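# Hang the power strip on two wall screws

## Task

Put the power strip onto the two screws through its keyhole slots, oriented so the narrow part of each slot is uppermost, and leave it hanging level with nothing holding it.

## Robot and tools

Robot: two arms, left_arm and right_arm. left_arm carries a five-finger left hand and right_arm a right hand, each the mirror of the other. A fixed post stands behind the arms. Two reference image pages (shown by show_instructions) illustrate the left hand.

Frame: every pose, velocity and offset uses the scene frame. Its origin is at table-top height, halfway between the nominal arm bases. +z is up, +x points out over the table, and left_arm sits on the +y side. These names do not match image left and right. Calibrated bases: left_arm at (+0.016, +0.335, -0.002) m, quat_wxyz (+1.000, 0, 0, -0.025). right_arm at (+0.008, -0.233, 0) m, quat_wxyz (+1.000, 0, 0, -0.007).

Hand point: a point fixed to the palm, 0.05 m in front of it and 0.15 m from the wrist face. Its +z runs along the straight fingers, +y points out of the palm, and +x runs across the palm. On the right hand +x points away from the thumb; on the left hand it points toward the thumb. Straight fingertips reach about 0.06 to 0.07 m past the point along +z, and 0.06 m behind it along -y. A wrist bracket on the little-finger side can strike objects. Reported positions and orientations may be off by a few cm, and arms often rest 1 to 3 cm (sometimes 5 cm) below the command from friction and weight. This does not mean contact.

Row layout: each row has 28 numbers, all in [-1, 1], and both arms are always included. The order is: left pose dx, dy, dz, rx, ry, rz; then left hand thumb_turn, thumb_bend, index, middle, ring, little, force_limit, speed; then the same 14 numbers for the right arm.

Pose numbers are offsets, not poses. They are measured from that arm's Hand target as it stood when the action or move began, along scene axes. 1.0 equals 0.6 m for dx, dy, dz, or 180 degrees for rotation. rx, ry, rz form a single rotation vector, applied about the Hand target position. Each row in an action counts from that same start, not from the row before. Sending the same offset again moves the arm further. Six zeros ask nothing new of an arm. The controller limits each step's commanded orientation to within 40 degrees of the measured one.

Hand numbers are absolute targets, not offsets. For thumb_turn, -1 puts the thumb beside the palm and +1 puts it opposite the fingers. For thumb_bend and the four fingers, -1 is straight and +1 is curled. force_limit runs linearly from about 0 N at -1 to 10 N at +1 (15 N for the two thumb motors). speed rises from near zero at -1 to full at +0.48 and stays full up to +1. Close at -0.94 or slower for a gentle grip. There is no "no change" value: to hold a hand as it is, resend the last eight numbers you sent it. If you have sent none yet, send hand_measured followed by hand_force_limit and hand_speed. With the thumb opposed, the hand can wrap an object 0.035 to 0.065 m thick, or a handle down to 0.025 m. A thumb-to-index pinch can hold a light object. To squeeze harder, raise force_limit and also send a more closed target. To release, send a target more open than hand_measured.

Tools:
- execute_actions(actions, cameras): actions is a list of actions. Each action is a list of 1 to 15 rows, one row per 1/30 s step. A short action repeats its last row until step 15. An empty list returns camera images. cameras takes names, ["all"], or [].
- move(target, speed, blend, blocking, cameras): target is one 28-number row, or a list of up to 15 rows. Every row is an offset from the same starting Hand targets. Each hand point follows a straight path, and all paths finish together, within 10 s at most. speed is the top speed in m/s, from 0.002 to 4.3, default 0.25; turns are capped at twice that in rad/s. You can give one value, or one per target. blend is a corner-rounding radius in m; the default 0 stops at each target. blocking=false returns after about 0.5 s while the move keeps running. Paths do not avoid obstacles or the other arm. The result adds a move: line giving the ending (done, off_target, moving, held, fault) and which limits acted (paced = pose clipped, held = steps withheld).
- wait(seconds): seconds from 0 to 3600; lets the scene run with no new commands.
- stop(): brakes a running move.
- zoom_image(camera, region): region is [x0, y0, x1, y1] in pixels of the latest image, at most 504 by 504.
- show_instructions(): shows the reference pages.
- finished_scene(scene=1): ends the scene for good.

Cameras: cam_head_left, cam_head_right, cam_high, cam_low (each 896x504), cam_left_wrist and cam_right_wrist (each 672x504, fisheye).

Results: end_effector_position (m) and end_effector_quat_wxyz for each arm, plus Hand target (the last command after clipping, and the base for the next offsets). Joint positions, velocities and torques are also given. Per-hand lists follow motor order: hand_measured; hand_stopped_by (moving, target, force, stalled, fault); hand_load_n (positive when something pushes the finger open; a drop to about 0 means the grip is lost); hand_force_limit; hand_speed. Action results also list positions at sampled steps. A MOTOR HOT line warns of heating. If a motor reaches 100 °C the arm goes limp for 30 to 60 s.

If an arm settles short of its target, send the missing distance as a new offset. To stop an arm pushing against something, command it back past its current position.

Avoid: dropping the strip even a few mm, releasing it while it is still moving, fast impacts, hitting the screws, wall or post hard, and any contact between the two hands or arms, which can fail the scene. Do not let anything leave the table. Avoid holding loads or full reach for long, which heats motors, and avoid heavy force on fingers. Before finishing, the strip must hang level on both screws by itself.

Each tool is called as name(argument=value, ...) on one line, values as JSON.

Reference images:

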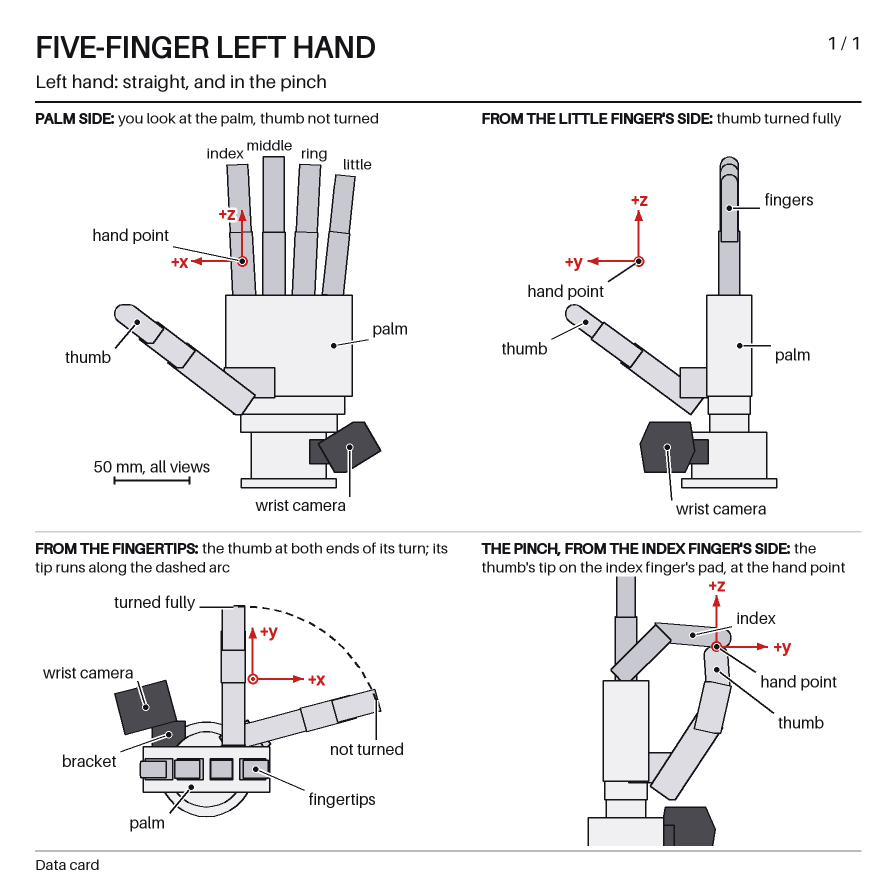

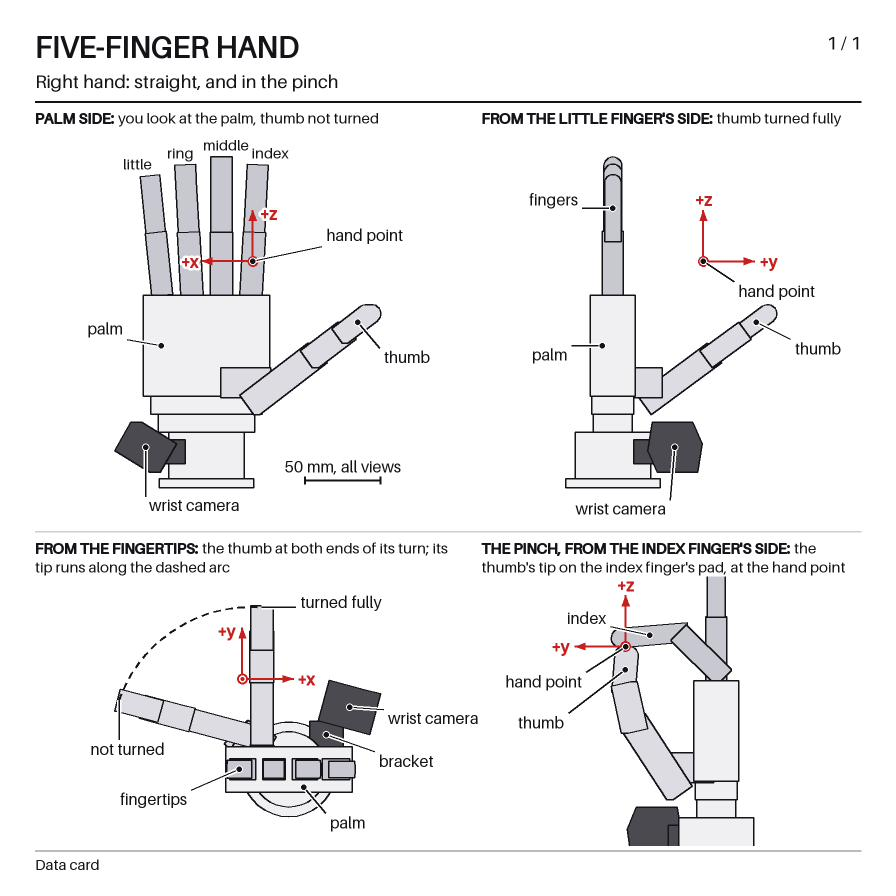

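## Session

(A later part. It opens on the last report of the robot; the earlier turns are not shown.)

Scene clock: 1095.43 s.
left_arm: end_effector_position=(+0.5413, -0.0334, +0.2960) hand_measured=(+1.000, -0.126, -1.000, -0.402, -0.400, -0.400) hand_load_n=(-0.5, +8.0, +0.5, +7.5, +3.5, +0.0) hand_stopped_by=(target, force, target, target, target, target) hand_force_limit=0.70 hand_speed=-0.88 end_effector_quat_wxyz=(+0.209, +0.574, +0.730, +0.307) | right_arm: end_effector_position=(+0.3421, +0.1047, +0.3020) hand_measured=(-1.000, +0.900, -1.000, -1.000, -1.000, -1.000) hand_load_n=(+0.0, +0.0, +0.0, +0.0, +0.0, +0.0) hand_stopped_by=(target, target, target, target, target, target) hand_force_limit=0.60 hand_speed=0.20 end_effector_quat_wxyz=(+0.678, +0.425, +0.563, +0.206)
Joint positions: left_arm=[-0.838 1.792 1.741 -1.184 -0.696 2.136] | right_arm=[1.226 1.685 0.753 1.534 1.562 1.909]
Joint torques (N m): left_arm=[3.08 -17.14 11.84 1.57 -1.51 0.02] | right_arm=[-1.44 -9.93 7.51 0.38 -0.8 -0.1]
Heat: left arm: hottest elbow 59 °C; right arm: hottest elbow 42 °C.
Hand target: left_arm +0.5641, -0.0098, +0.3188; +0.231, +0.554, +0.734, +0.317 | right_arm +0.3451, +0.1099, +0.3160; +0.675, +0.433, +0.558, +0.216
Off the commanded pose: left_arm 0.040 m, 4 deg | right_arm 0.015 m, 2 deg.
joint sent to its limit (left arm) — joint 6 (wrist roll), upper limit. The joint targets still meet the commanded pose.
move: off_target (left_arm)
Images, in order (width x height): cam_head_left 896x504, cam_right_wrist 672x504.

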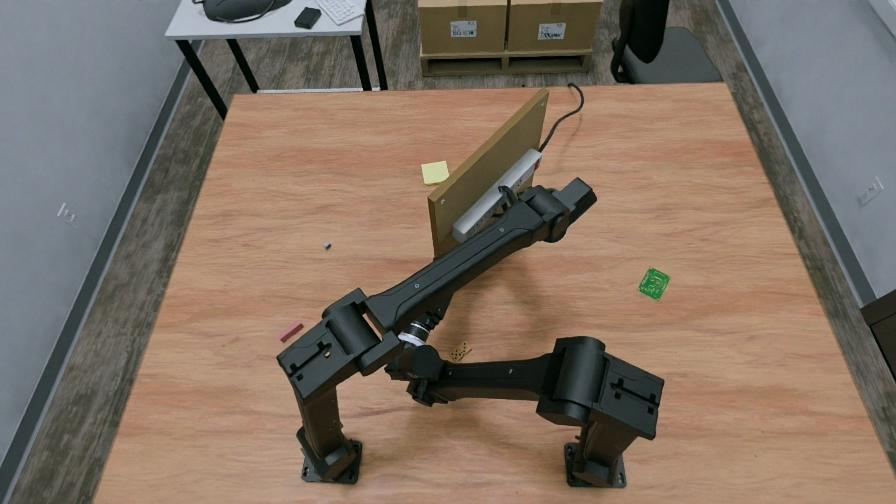

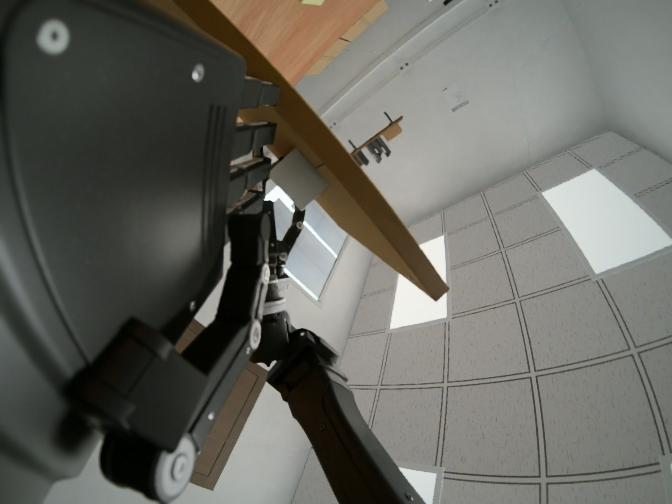

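move(target=[[-0.0129,-0.0153,0,0,0,0,1,0.52,-1,-0.4,-0.4,-0.4,0.7,-0.88,0,0,0,0,0,0,-1,0.9,-1,-1,-1,-1,0.6,0.2],[-0.0129,-0.0153,-0.006,-0.0054,-0.0063,0,1,0.52,-1,-0.4,-0.4,-0.4,0.7,-0.88,0,0,0,0,0,0,-1,0.9,-1,-1,-1,-1,0.6,0.2]], speed=0.02, cameras=["cam_right_wrist", "cam_head_left"])

zoom_image(camera="cam_head_left", region=[432, 218, 472, 258])

zoom_image(camera="cam_head_left", region=[515, 135, 555, 175])

zoom_image(camera="cam_right_wrist", region=[250, 130, 340, 220])

Scene clock: 1098.57 s.
left_arm: end_effector_position=(+0.5420, -0.0335, +0.2952) hand_measured=(+1.000, -0.126, -1.000, -0.402, -0.400, -0.400) hand_load_n=(-2.5, +9.0, +0.0, +7.0, +7.5, +0.0) hand_stopped_by=(target, force, target, target, target, target) hand_force_limit=0.70 hand_speed=-0.88 end_effector_quat_wxyz=(+0.218, +0.572, +0.729, +0.307) | right_arm: end_effector_position=(+0.3421, +0.1047, +0.3020) hand_measured=(-1.000, +0.900, -1.000, -1.000, -1.000, -1.000) hand_load_n=(+0.0, +0.0, +0.0, +0.0, +0.0, +0.0) hand_stopped_by=(target, target, target, target, target, target) hand_force_limit=0.60 hand_speed=0.20 end_effector_quat_wxyz=(+0.678, +0.425, +0.563, +0.206)
Joint positions: left_arm=[-0.838 1.783 1.72 -1.15 -0.701 2.144] | right_arm=[1.226 1.685 0.753 1.534 1.562 1.909]
Joint torques (N m): left_arm=[1.67 -17.08 10.74 2.09 -1.57 -0.05] | right_arm=[-1.44 -9.76 7.53 0.38 -0.81 -0.11]
Heat: left arm: hottest elbow 58 °C; right arm: hottest elbow 42 °C.
Hand target: left_arm +0.5563, -0.0189, +0.3150; +0.243, +0.549, +0.735, +0.316 | right_arm +0.3451, +0.1099, +0.3160; +0.675, +0.433, +0.558, +0.216
Off the commanded pose: left_arm 0.029 m, 4 deg | right_arm 0.015 m, 2 deg.
joint sent to its limit (left arm) — joint 6 (wrist roll), upper limit. The joint targets still meet the commanded pose.
move: off_target (left_arm)
Images, in order (width x height): cam_head_left 896x504, cam_right_wrist 672x504.

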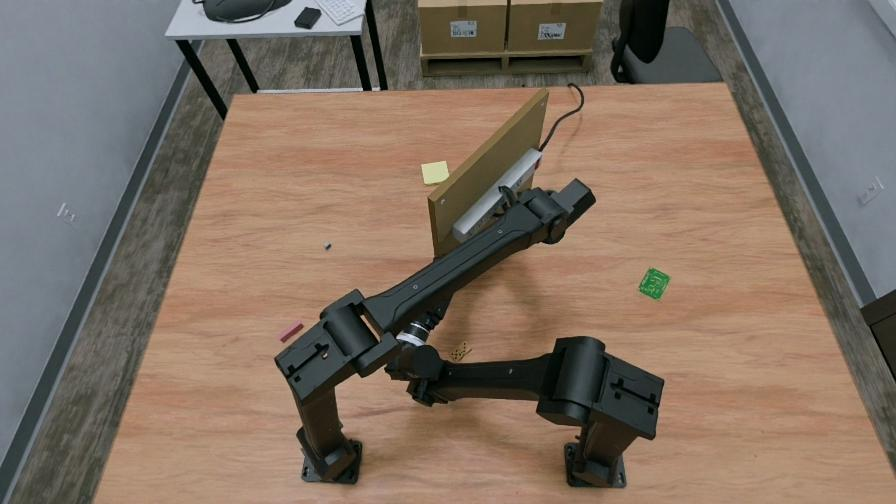

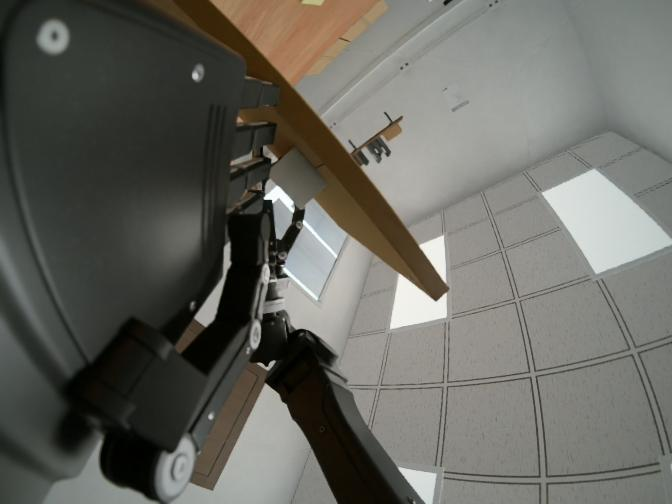

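Scaled by 12.600 from the camera's image (finer frame: 1280x720).

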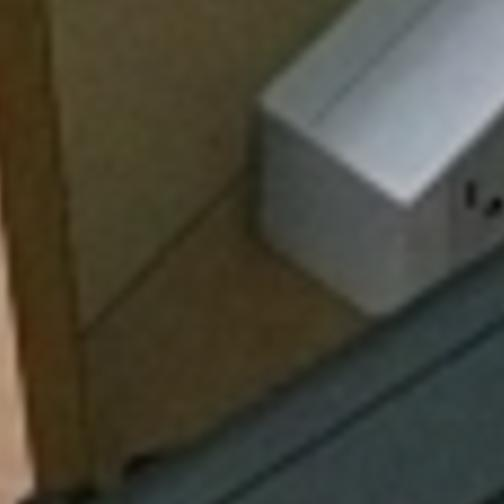

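Scaled by 12.600 from the camera's image (finer frame: 1280x720).

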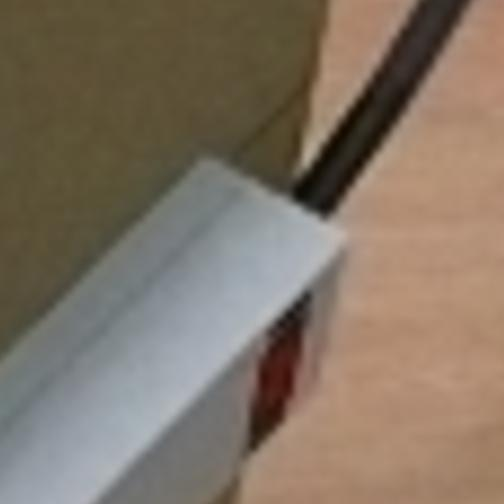

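Scaled by 5.600 from the camera's image (finer frame: 960x720).

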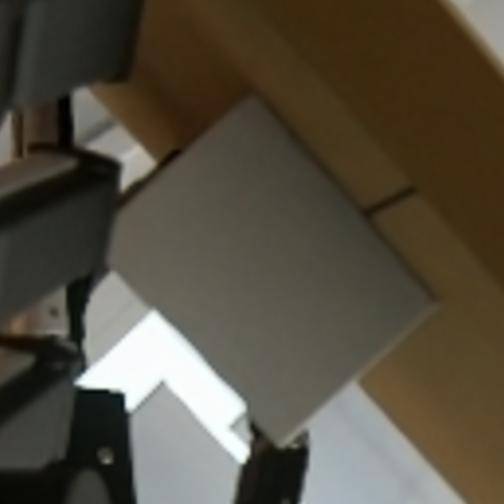

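move(target=[[0,0,-0.012,-0.0072,-0.0084,0,1,0.52,-1,-0.4,-0.4,-0.4,0.7,-0.88,0,0,0,0,0,0,-1,0.9,-1,-1,-1,-1,0.6,0.2]], speed=0.02, cameras=["cam_right_wrist", "cam_head_left"])

zoom_image(camera="cam_head_left", region=[432, 218, 472, 258])

zoom_image(camera="cam_head_left", region=[515, 135, 555, 175])

zoom_image(camera="cam_right_wrist", region=[250, 130, 340, 220])

Scene clock: 1100.60 s.
left_arm: end_effector_position=(+0.5416, -0.0331, +0.2929) hand_measured=(+1.000, -0.126, -1.000, -0.402, -0.400, -0.400) hand_load_n=(-4.5, +12.5, +0.0, +7.5, +12.5, +0.0) hand_stopped_by=(target, force, target, target, target, target) hand_force_limit=0.70 hand_speed=-0.88 end_effector_quat_wxyz=(+0.237, +0.563, +0.730, +0.307) | right_arm: end_effector_position=(+0.3421, +0.1047, +0.3020) hand_measured=(-1.000, +0.900, -1.000, -1.000, -1.000, -1.000) hand_load_n=(+0.0, +0.0, +0.0, +0.0, +0.0, +0.0) hand_stopped_by=(target, target, target, target, target, target) hand_force_limit=0.60 hand_speed=0.20 end_effector_quat_wxyz=(+0.678, +0.425, +0.563, +0.206)
Joint positions: left_arm=[-0.84 1.766 1.679 -1.086 -0.709 2.144] | right_arm=[1.226 1.685 0.753 1.534 1.562 1.909]
Joint torques (N m): left_arm=[1.85 -16.5 10.56 2.19 -1.46 -0.08] | right_arm=[-1.44 -9.82 7.57 0.39 -0.8 -0.1]
Heat: left arm: hottest elbow 58 °C; right arm: hottest elbow 42 °C.
Hand target: left_arm +0.5563, -0.0190, +0.3080; +0.259, +0.542, +0.735, +0.315 | right_arm +0.3451, +0.1099, +0.3160; +0.675, +0.433, +0.558, +0.216
Off the commanded pose: left_arm 0.025 m, 4 deg | right_arm 0.015 m, 2 deg.
joint sent to its limit (left arm) — joint 6 (wrist roll), upper limit. The joint targets still meet the commanded pose.
move: off_target (left_arm)
Images, in order (width x height): cam_head_left 896x504, cam_right_wrist 672x504.

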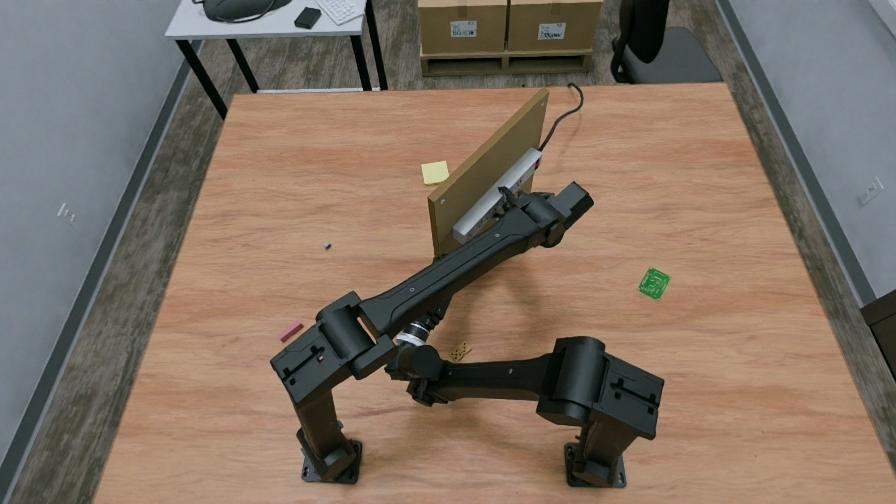

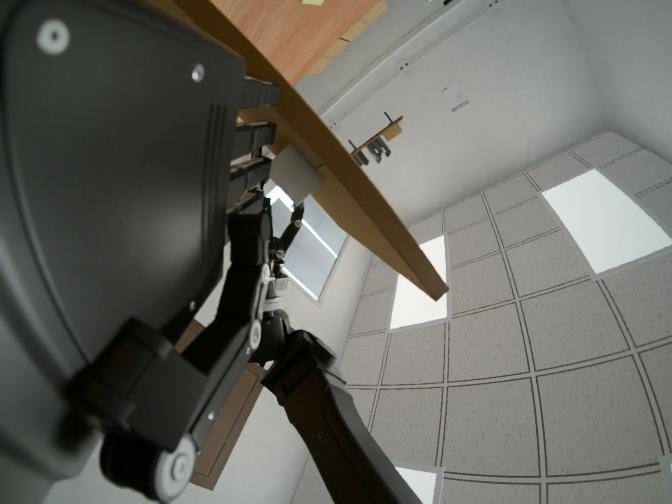

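Scaled by 12.600 from the camera's image (finer frame: 1280x720).

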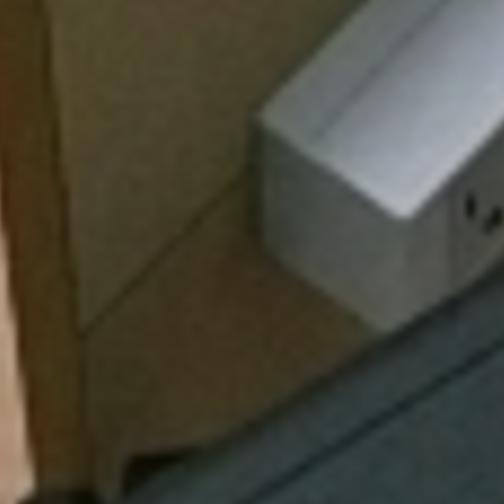

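Scaled by 12.600 from the camera's image (finer frame: 1280x720).

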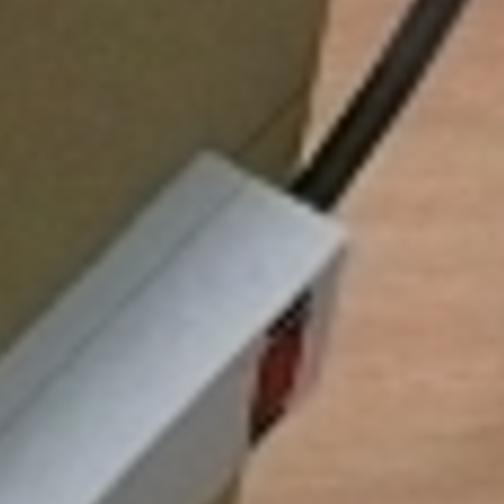

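Scaled by 5.600 from the camera's image (finer frame: 960x720).

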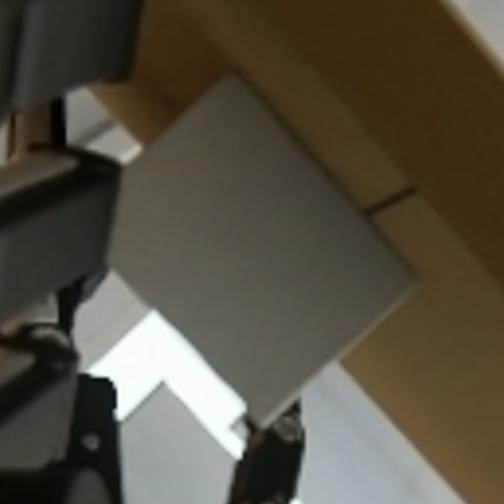

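move(target=[[0,0,-0.012,0.0036,0.0042,0,1,0.52,-1,-0.4,-0.4,-0.4,0.7,-0.88,0,0,0,0,0,0,-1,0.9,-1,-1,-1,-1,0.6,0.2]], speed=0.02, cameras=["cam_right_wrist", "cam_head_left"])

zoom_image(camera="cam_head_left", region=[432, 218, 472, 258])

zoom_image(camera="cam_head_left", region=[515, 135, 555, 175])

zoom_image(camera="cam_right_wrist", region=[250, 130, 340, 220])

Scene clock: 1102.03 s.
left_arm: end_effector_position=(+0.5416, -0.0331, +0.2929) hand_measured=(+1.000, -0.126, -1.000, -0.402, -0.400, -0.400) hand_load_n=(-4.5, +12.5, +0.0, +7.0, +12.5, +0.0) hand_stopped_by=(target, force, target, target, target, target) hand_force_limit=0.70 hand_speed=-0.88 end_effector_quat_wxyz=(+0.237, +0.563, +0.730, +0.307) | right_arm: end_effector_position=(+0.3421, +0.1047, +0.3020) hand_measured=(-1.000, +0.900, -1.000, -1.000, -1.000, -1.000) hand_load_n=(+0.0, +0.0, +0.0, +0.0, +0.0, +0.0) hand_stopped_by=(target, target, target, target, target, target) hand_force_limit=0.60 hand_speed=0.20 end_effector_quat_wxyz=(+0.678, +0.425, +0.563, +0.206)
Joint positions: left_arm=[-0.84 1.766 1.679 -1.086 -0.709 2.144] | right_arm=[1.226 1.685 0.753 1.534 1.562 1.909]
Joint torques (N m): left_arm=[1.61 -15.56 10.22 2.09 -1.33 -0.05] | right_arm=[-1.44 -9.76 7.54 0.42 -0.81 -0.1]
Heat: left arm: hottest elbow 58 °C; right arm: hottest elbow 42 °C.
Hand target: left_arm +0.5563, -0.0190, +0.3008; +0.251, +0.545, +0.735, +0.316 | right_arm +0.3451, +0.1099, +0.3160; +0.675, +0.433, +0.558, +0.216
Off the commanded pose: left_arm 0.022 m, 3 deg | right_arm 0.015 m, 2 deg.
joint sent to its limit (left arm) — joint 6 (wrist roll), upper limit. The joint targets still meet the commanded pose.
move: off_target (left_arm)
Images, in order (width x height): cam_head_left 896x504, cam_right_wrist 672x504.

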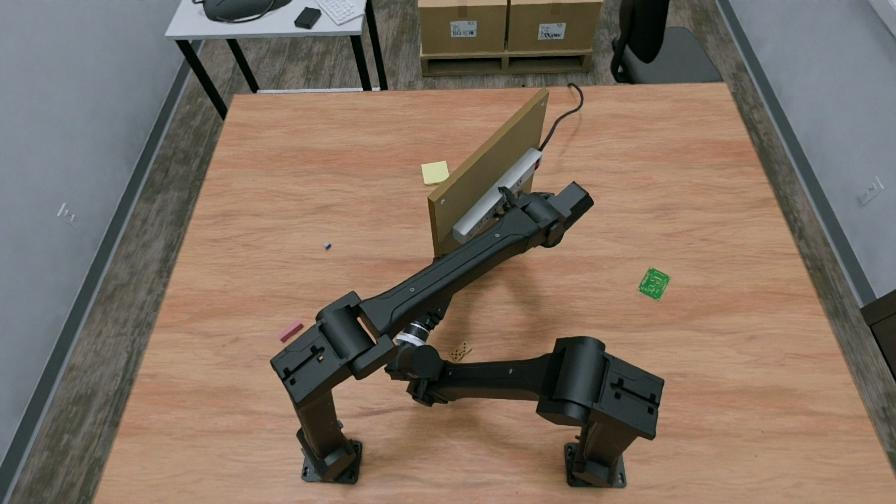

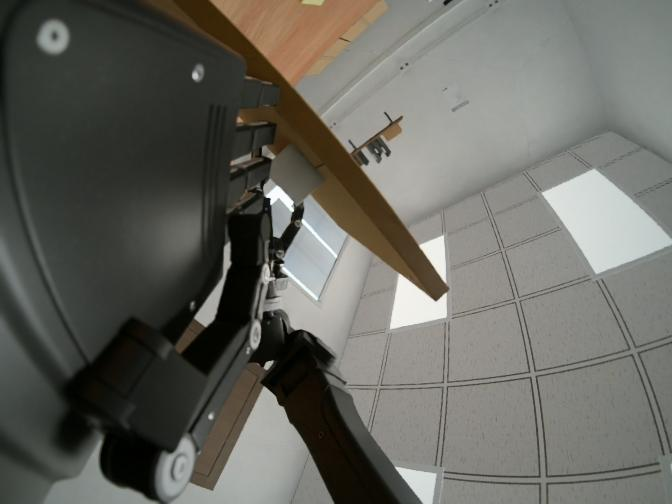

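Scaled by 12.600 from the camera's image (finer frame: 1280x720).

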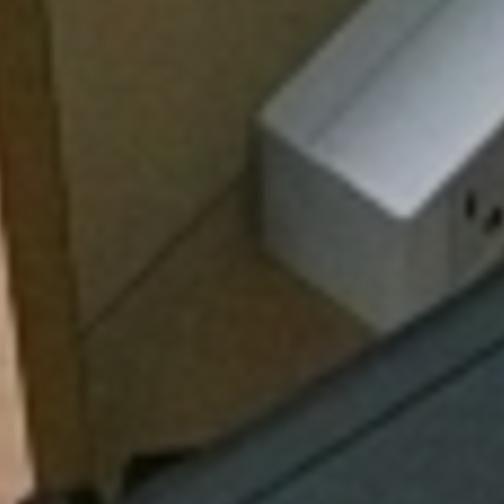

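Scaled by 12.600 from the camera's image (finer frame: 1280x720).

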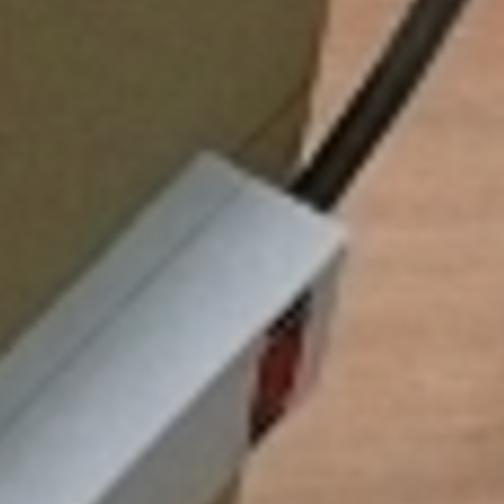

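Scaled by 5.600 from the camera's image (finer frame: 960x720).

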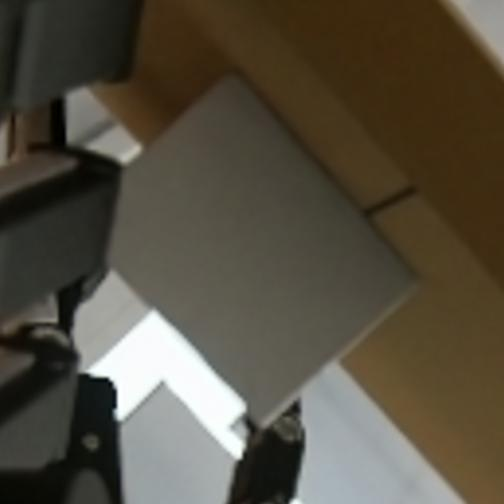

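move(target=[[-0.0075,-0.009,-0.012,0.0,0.0,0,1,0.52,-1,-0.4,-0.4,-0.4,0.7,-0.88,0,0,0,0,0,0,-1,0.9,-1,-1,-1,-1,0.6,0.2]], speed=0.02, cameras=["cam_right_wrist", "cam_head_left"])

zoom_image(camera="cam_head_left", region=[432, 218, 472, 258])

zoom_image(camera="cam_head_left", region=[515, 135, 555, 175])

zoom_image(camera="cam_right_wrist", region=[250, 130, 340, 220])

Scene clock: 1103.30 s.
left_arm: end_effector_position=(+0.5411, -0.0337, +0.2917) hand_measured=(+1.000, -0.128, -1.000, -0.402, -0.400, -0.400) hand_load_n=(-4.0, +16.0, +0.0, +6.5, +12.5, +0.0) hand_stopped_by=(target, force, target, target, target, target) hand_force_limit=0.70 hand_speed=-0.88 end_effector_quat_wxyz=(+0.241, +0.561, +0.729, +0.310) | right_arm: end_effector_position=(+0.3421, +0.1047, +0.3020) hand_measured=(-1.000, +0.900, -1.000, -1.000, -1.000, -1.000) hand_load_n=(+0.0, +0.0, +0.0, +0.0, +0.0, +0.0) hand_stopped_by=(target, target, target, target, target, target) hand_force_limit=0.60 hand_speed=0.20 end_effector_quat_wxyz=(+0.678, +0.425, +0.563, +0.206)
Joint positions: left_arm=[-0.843 1.764 1.668 -1.07 -0.719 2.144] | right_arm=[1.226 1.685 0.753 1.534 1.562 1.909]
Joint torques (N m): left_arm=[0.97 -15.56 9.85 2.02 -1.14 -0.09] | right_arm=[-1.38 -9.82 7.53 0.4 -0.81 -0.1]
Heat: left arm: hottest elbow 58 °C; right arm: hottest elbow 42 °C.
Hand target: left_arm +0.5518, -0.0244, +0.2936; +0.251, +0.545, +0.735, +0.316 | right_arm +0.3451, +0.1099, +0.3160; +0.675, +0.433, +0.558, +0.216
Off the commanded pose: left_arm 0.014 m, 2 deg | right_arm 0.015 m, 2 deg.
move: off_target (left_arm)
Images, in order (width x height): cam_head_left 896x504, cam_right_wrist 672x504.

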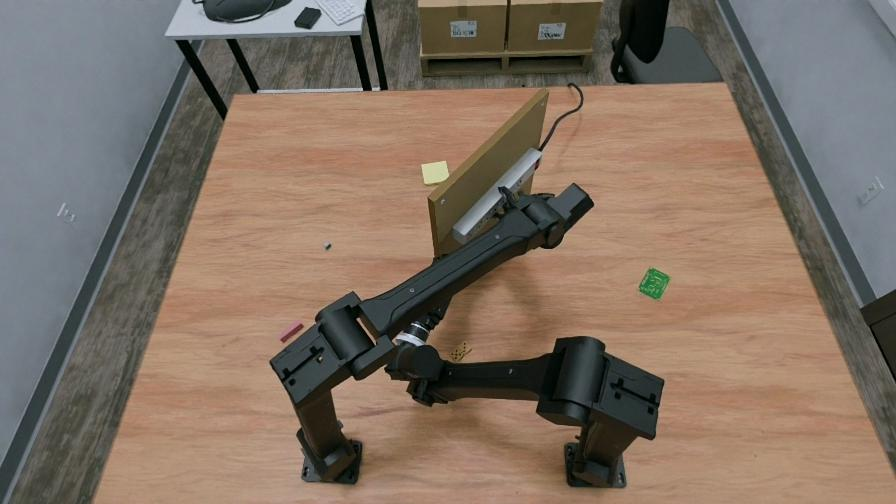

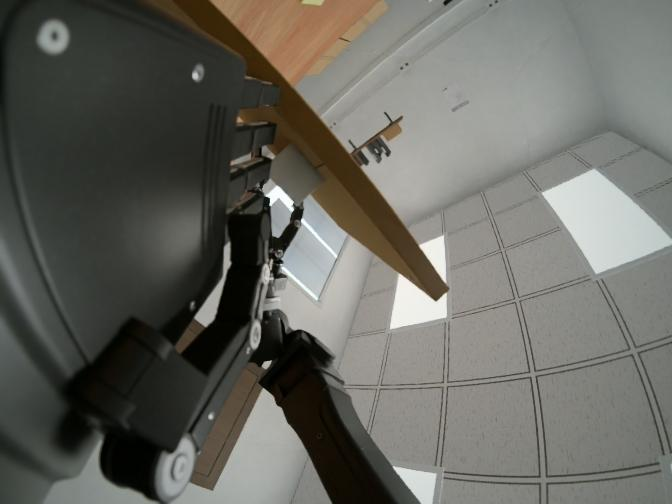

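Scaled by 12.600 from the camera's image (finer frame: 1280x720).

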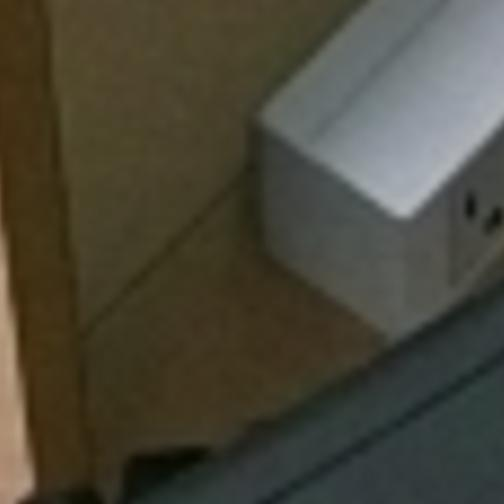

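Scaled by 12.600 from the camera's image (finer frame: 1280x720).

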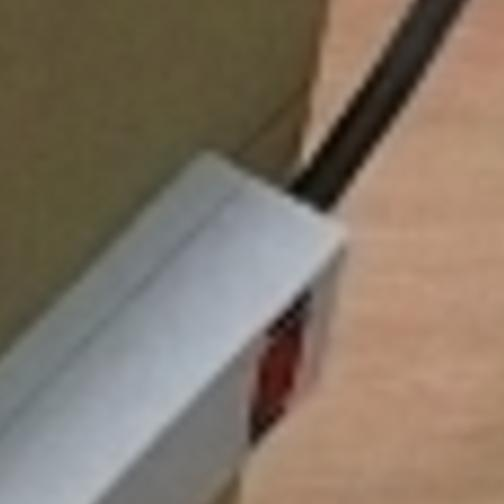

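Scaled by 5.600 from the camera's image (finer frame: 960x720).

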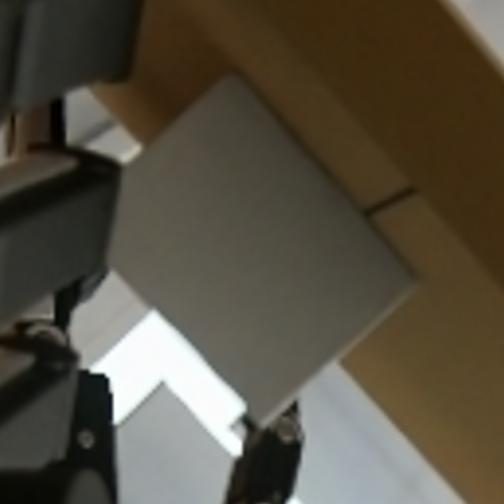

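move(target=[[0,0,-0.017,0.0,0.0,0,1,0.52,-1,-0.4,-0.4,-0.4,0.7,-0.88,0,0,0,0,0,0,-1,0.9,-1,-1,-1,-1,0.6,0.2]], speed=0.02, cameras=["cam_right_wrist", "cam_head_left"])

zoom_image(camera="cam_head_left", region=[432, 218, 472, 258])

zoom_image(camera="cam_head_left", region=[515, 135, 555, 175])

zoom_image(camera="cam_right_wrist", region=[250, 130, 340, 220])

Scene clock: 1105.97 s.
left_arm: end_effector_position=(+0.5409, -0.0336, +0.2907) hand_measured=(+1.000, -0.128, -1.000, -0.402, -0.400, -0.400) hand_load_n=(-5.0, +19.0, +0.0, +6.5, +15.0, +0.0) hand_stopped_by=(target, force, target, target, target, target) hand_force_limit=0.70 hand_speed=-0.88 end_effector_quat_wxyz=(+0.249, +0.557, +0.729, +0.311) | right_arm: end_effector_position=(+0.3421, +0.1047, +0.3020) hand_measured=(-1.000, +0.900, -1.000, -1.000, -1.000, -1.000) hand_load_n=(+0.0, +0.0, +0.0, +0.0, +0.0, +0.0) hand_stopped_by=(target, target, target, target, target, target) hand_force_limit=0.60 hand_speed=0.20 end_effector_quat_wxyz=(+0.678, +0.425, +0.563, +0.206)
Joint positions: left_arm=[-0.844 1.758 1.652 -1.042 -0.724 2.144] | right_arm=[1.226 1.685 0.753 1.534 1.562 1.909]
Joint torques (N m): left_arm=[0.91 -14.86 9.24 1.99 -0.91 -0.08] | right_arm=[-1.32 -9.64 7.53 0.43 -0.81 -0.1]
Heat: left arm: hottest elbow 57 °C; right arm: hottest elbow 43 °C.
Hand target: left_arm +0.5518, -0.0243, +0.2835; +0.251, +0.545, +0.735, +0.316 | right_arm +0.3451, +0.1099, +0.3160; +0.675, +0.433, +0.558, +0.216
Off the commanded pose: left_arm 0.016 m, 2 deg | right_arm 0.015 m, 2 deg.
joint at its limit (left arm) — joint 6 (wrist roll), upper limit.
move: off_target (left_arm)
Images, in order (width x height): cam_head_left 896x504, cam_right_wrist 672x504.

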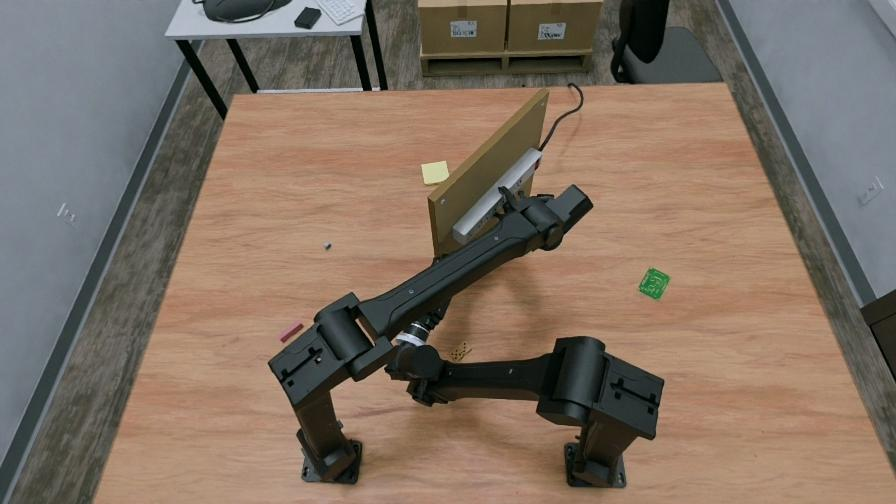

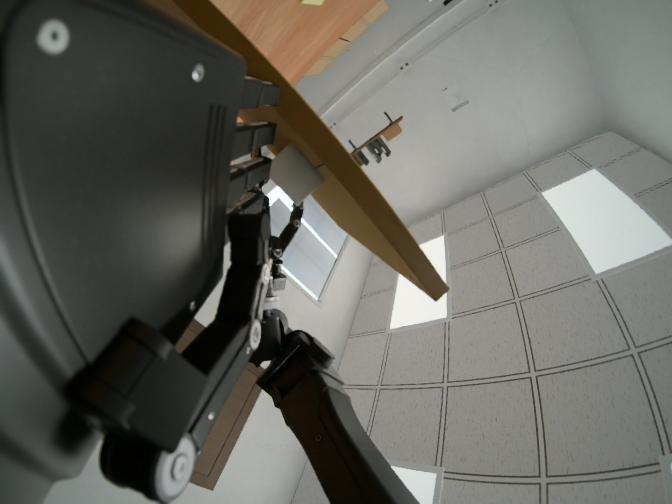

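Scaled by 12.600 from the camera's image (finer frame: 1280x720).

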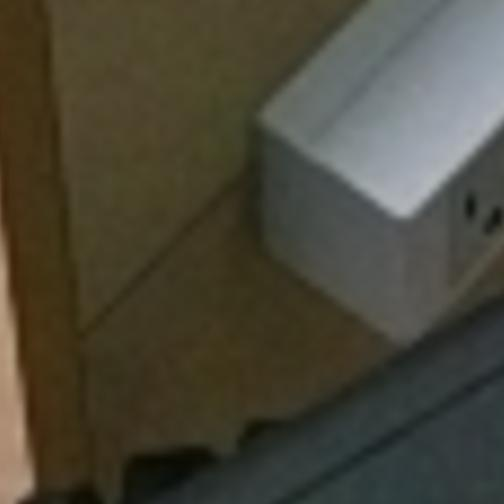

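Scaled by 12.600 from the camera's image (finer frame: 1280x720).

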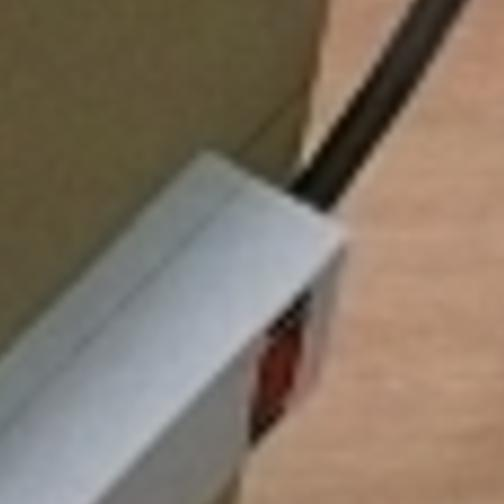

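Scaled by 5.600 from the camera's image (finer frame: 960x720).

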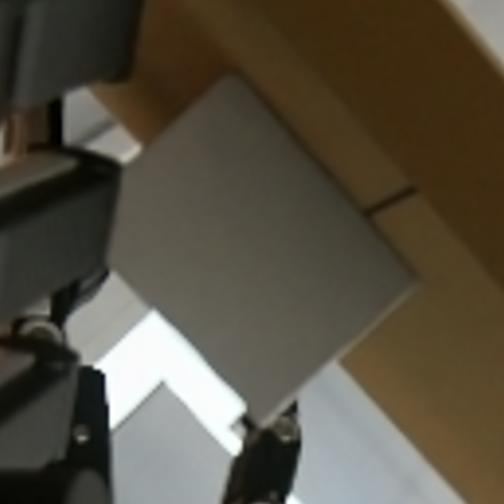

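move(target=[[-0.0063,0.0055,0,0.009,0.0105,0,1,0.52,-1,-0.4,-0.4,-0.4,0.7,-0.88,0,0,0,0,0,0,-1,0.9,-1,-1,-1,-1,0.6,0.2]], speed=0.02, cameras=["cam_right_wrist", "cam_head_left"])

zoom_image(camera="cam_head_left", region=[432, 218, 472, 258])

zoom_image(camera="cam_head_left", region=[515, 135, 555, 175])

zoom_image(camera="cam_right_wrist", region=[250, 130, 340, 220])

Scene clock: 1108.77 s.
left_arm: end_effector_position=(+0.5400, -0.0328, +0.2897) hand_measured=(+1.000, -0.128, -1.000, -0.402, -0.400, -0.400) hand_load_n=(-4.0, +17.0, +0.0, +7.0, +14.0, +0.0) hand_stopped_by=(target, force, target, target, target, target) hand_force_limit=0.70 hand_speed=-0.88 end_effector_quat_wxyz=(+0.245, +0.559, +0.728, +0.311) | right_arm: end_effector_position=(+0.3421, +0.1047, +0.3020) hand_measured=(-1.000, +0.900, -1.000, -1.000, -1.000, -1.000) hand_load_n=(+0.0, +0.0, -0.5, +0.0, +0.0, +0.0) hand_stopped_by=(target, target, target, target, target, target) hand_force_limit=0.60 hand_speed=0.20 end_effector_quat_wxyz=(+0.678, +0.425, +0.563, +0.206)
Joint positions: left_arm=[-0.844 1.758 1.652 -1.051 -0.722 2.144] | right_arm=[1.226 1.685 0.753 1.534 1.562 1.909]
Joint torques (N m): left_arm=[1.14 -14.62 10.77 0.24 -0.75 -0.11] | right_arm=[-1.38 -9.88 7.56 0.4 -0.81 -0.1]
Heat: left arm: hottest elbow 57 °C; right arm: hottest elbow 43 °C.
Hand target: left_arm +0.5480, -0.0210, +0.2835; +0.231, +0.554, +0.734, +0.317 | right_arm +0.3451, +0.1099, +0.3160; +0.675, +0.433, +0.558, +0.216
Off the commanded pose: left_arm 0.016 m, 2 deg | right_arm 0.015 m, 2 deg.
move: off_target (left_arm)
Images, in order (width x height): cam_head_left 896x504, cam_right_wrist 672x504.

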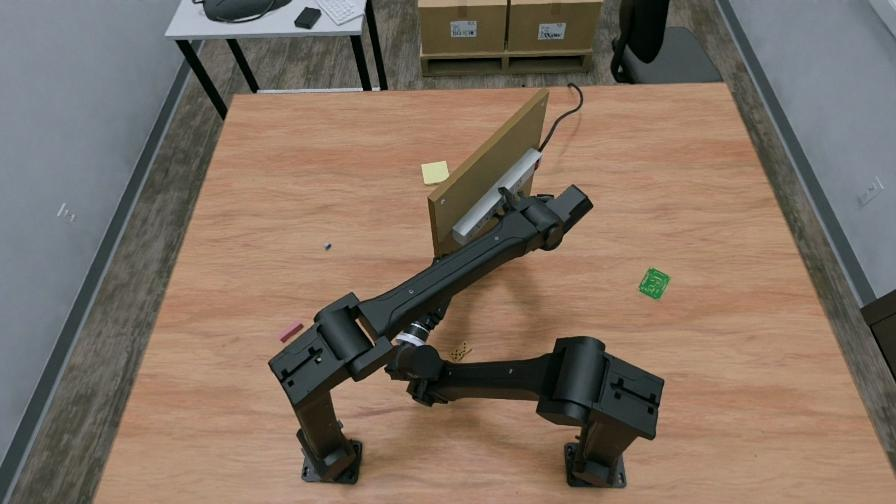

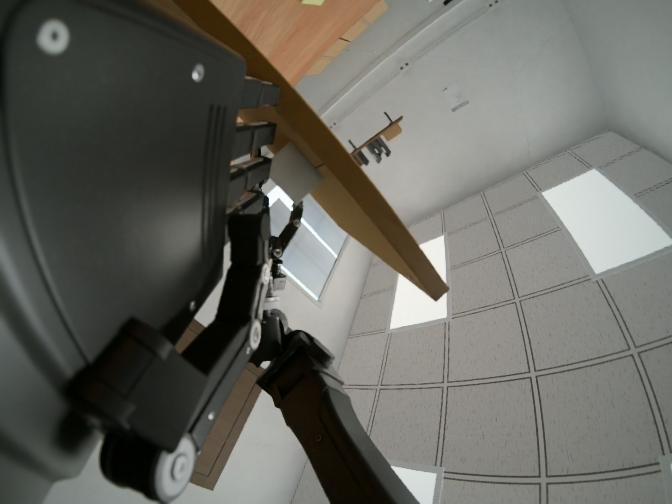

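Scaled by 12.600 from the camera's image (finer frame: 1280x720).

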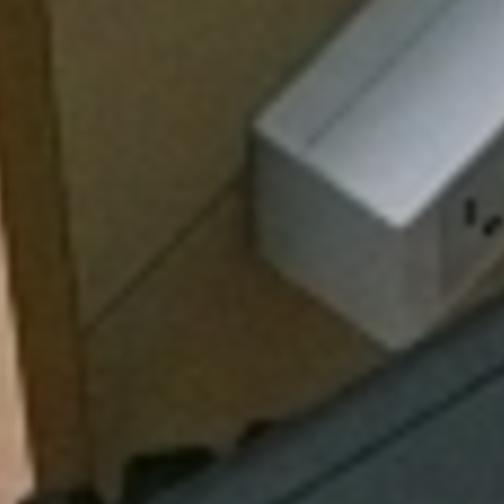

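Scaled by 12.600 from the camera's image (finer frame: 1280x720).

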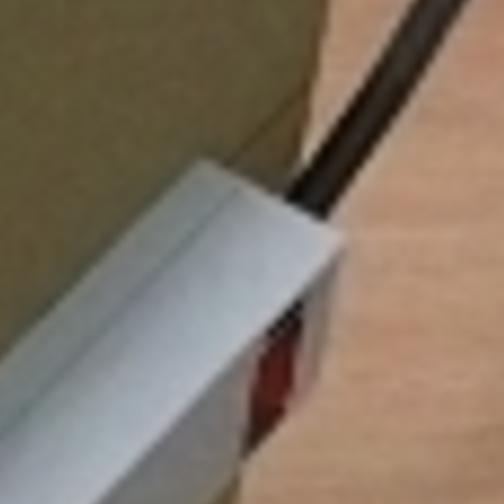

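Scaled by 5.600 from the camera's image (finer frame: 960x720).

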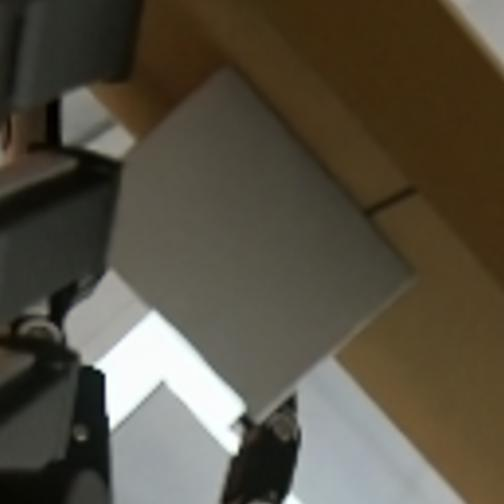

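move(target=[[-0.0038,0.0033,-0.008,0.0054,0.0063,0,1,0.52,-1,-0.4,-0.4,-0.4,0.7,-0.88,0,0,0,0,0,0,-1,0.9,-1,-1,-1,-1,0.6,0.2]], speed=0.02, cameras=["cam_right_wrist", "cam_head_left"])

zoom_image(camera="cam_head_left", region=[432, 218, 472, 258])

zoom_image(camera="cam_head_left", region=[515, 135, 555, 175])

zoom_image(camera="cam_right_wrist", region=[250, 130, 340, 220])

Scene clock: 1110.27 s.
left_arm: end_effector_position=(+0.5388, -0.0326, +0.2851) hand_measured=(+1.000, -0.128, -1.000, -0.402, -0.400, -0.400) hand_load_n=(+0.0, +10.0, +0.0, +9.0, +10.0, +0.0) hand_stopped_by=(target, force, target, target, target, target) hand_force_limit=0.70 hand_speed=-0.88 end_effector_quat_wxyz=(+0.237, +0.564, +0.728, +0.309) | right_arm: end_effector_position=(+0.3421, +0.1047, +0.3020) hand_measured=(-1.000, +0.900, -1.000, -1.000, -1.000, -1.000) hand_load_n=(+0.0, +0.0, +0.0, +0.0, +0.0, +0.0) hand_stopped_by=(target, target, target, target, target, target) hand_force_limit=0.60 hand_speed=0.20 end_effector_quat_wxyz=(+0.678, +0.425, +0.563, +0.206)
Joint positions: left_arm=[-0.844 1.762 1.652 -1.064 -0.714 2.144] | right_arm=[1.226 1.685 0.753 1.534 1.562 1.909]
Joint torques (N m): left_arm=[1.26 -14.45 10.67 -0.18 -0.91 -0.14] | right_arm=[-1.44 -9.76 7.53 0.36 -0.79 -0.1]
Heat: left arm: hottest elbow 57 °C; right arm: hottest elbow 43 °C.
Hand target: left_arm +0.5457, -0.0191, +0.2787; +0.219, +0.559, +0.734, +0.318 | right_arm +0.3451, +0.1099, +0.3160; +0.675, +0.433, +0.558, +0.216
Off the commanded pose: left_arm 0.017 m, 2 deg | right_arm 0.015 m, 2 deg.
move: off_target (left_arm)
Images, in order (width x height): cam_head_left 896x504, cam_right_wrist 672x504.

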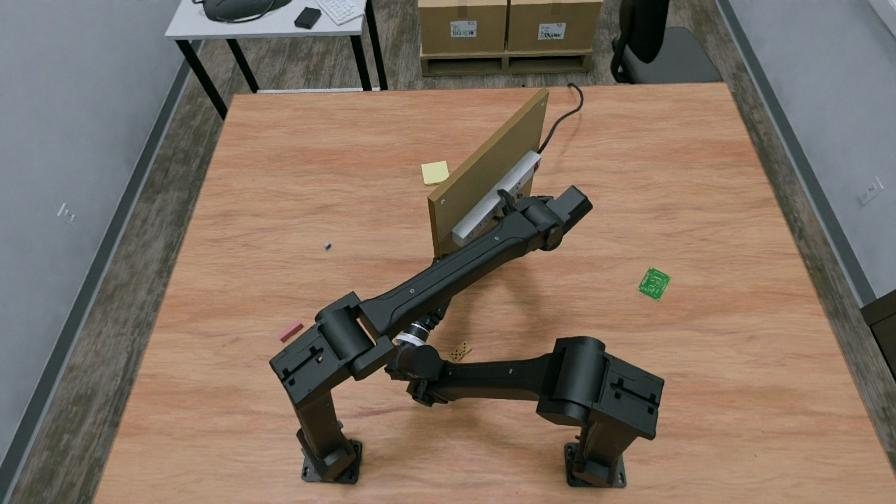

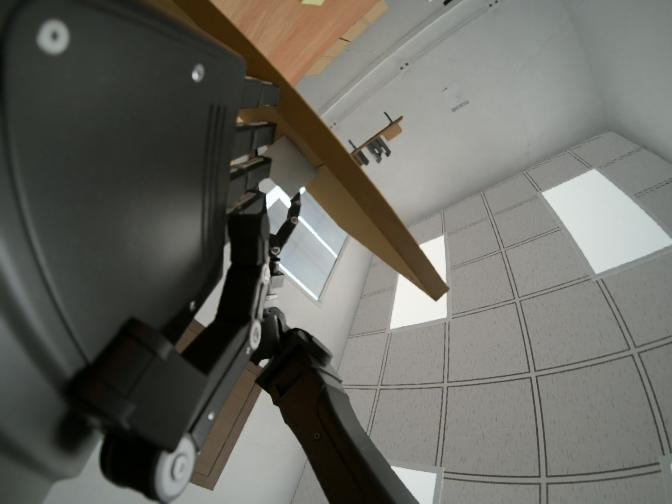

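Scaled by 12.600 from the camera's image (finer frame: 1280x720).

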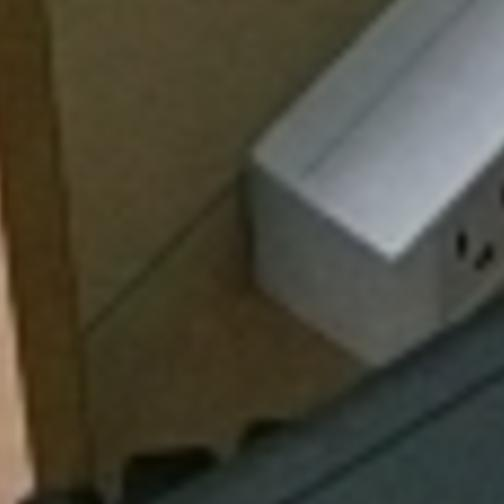

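Scaled by 12.600 from the camera's image (finer frame: 1280x720).

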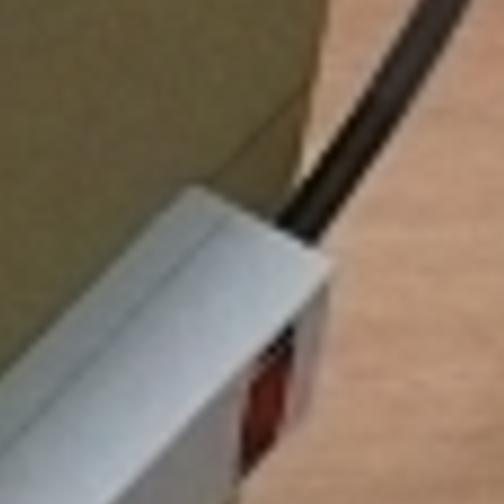

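Scaled by 5.600 from the camera's image (finer frame: 960x720).

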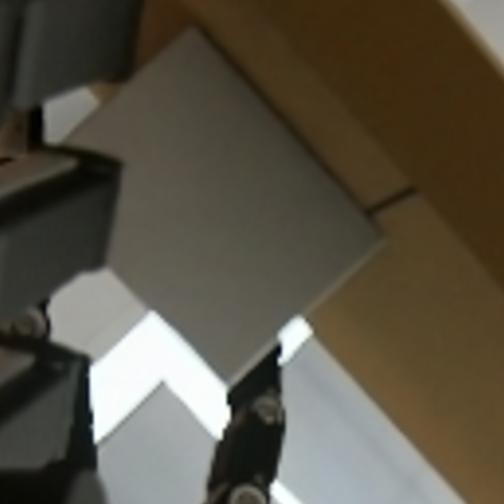

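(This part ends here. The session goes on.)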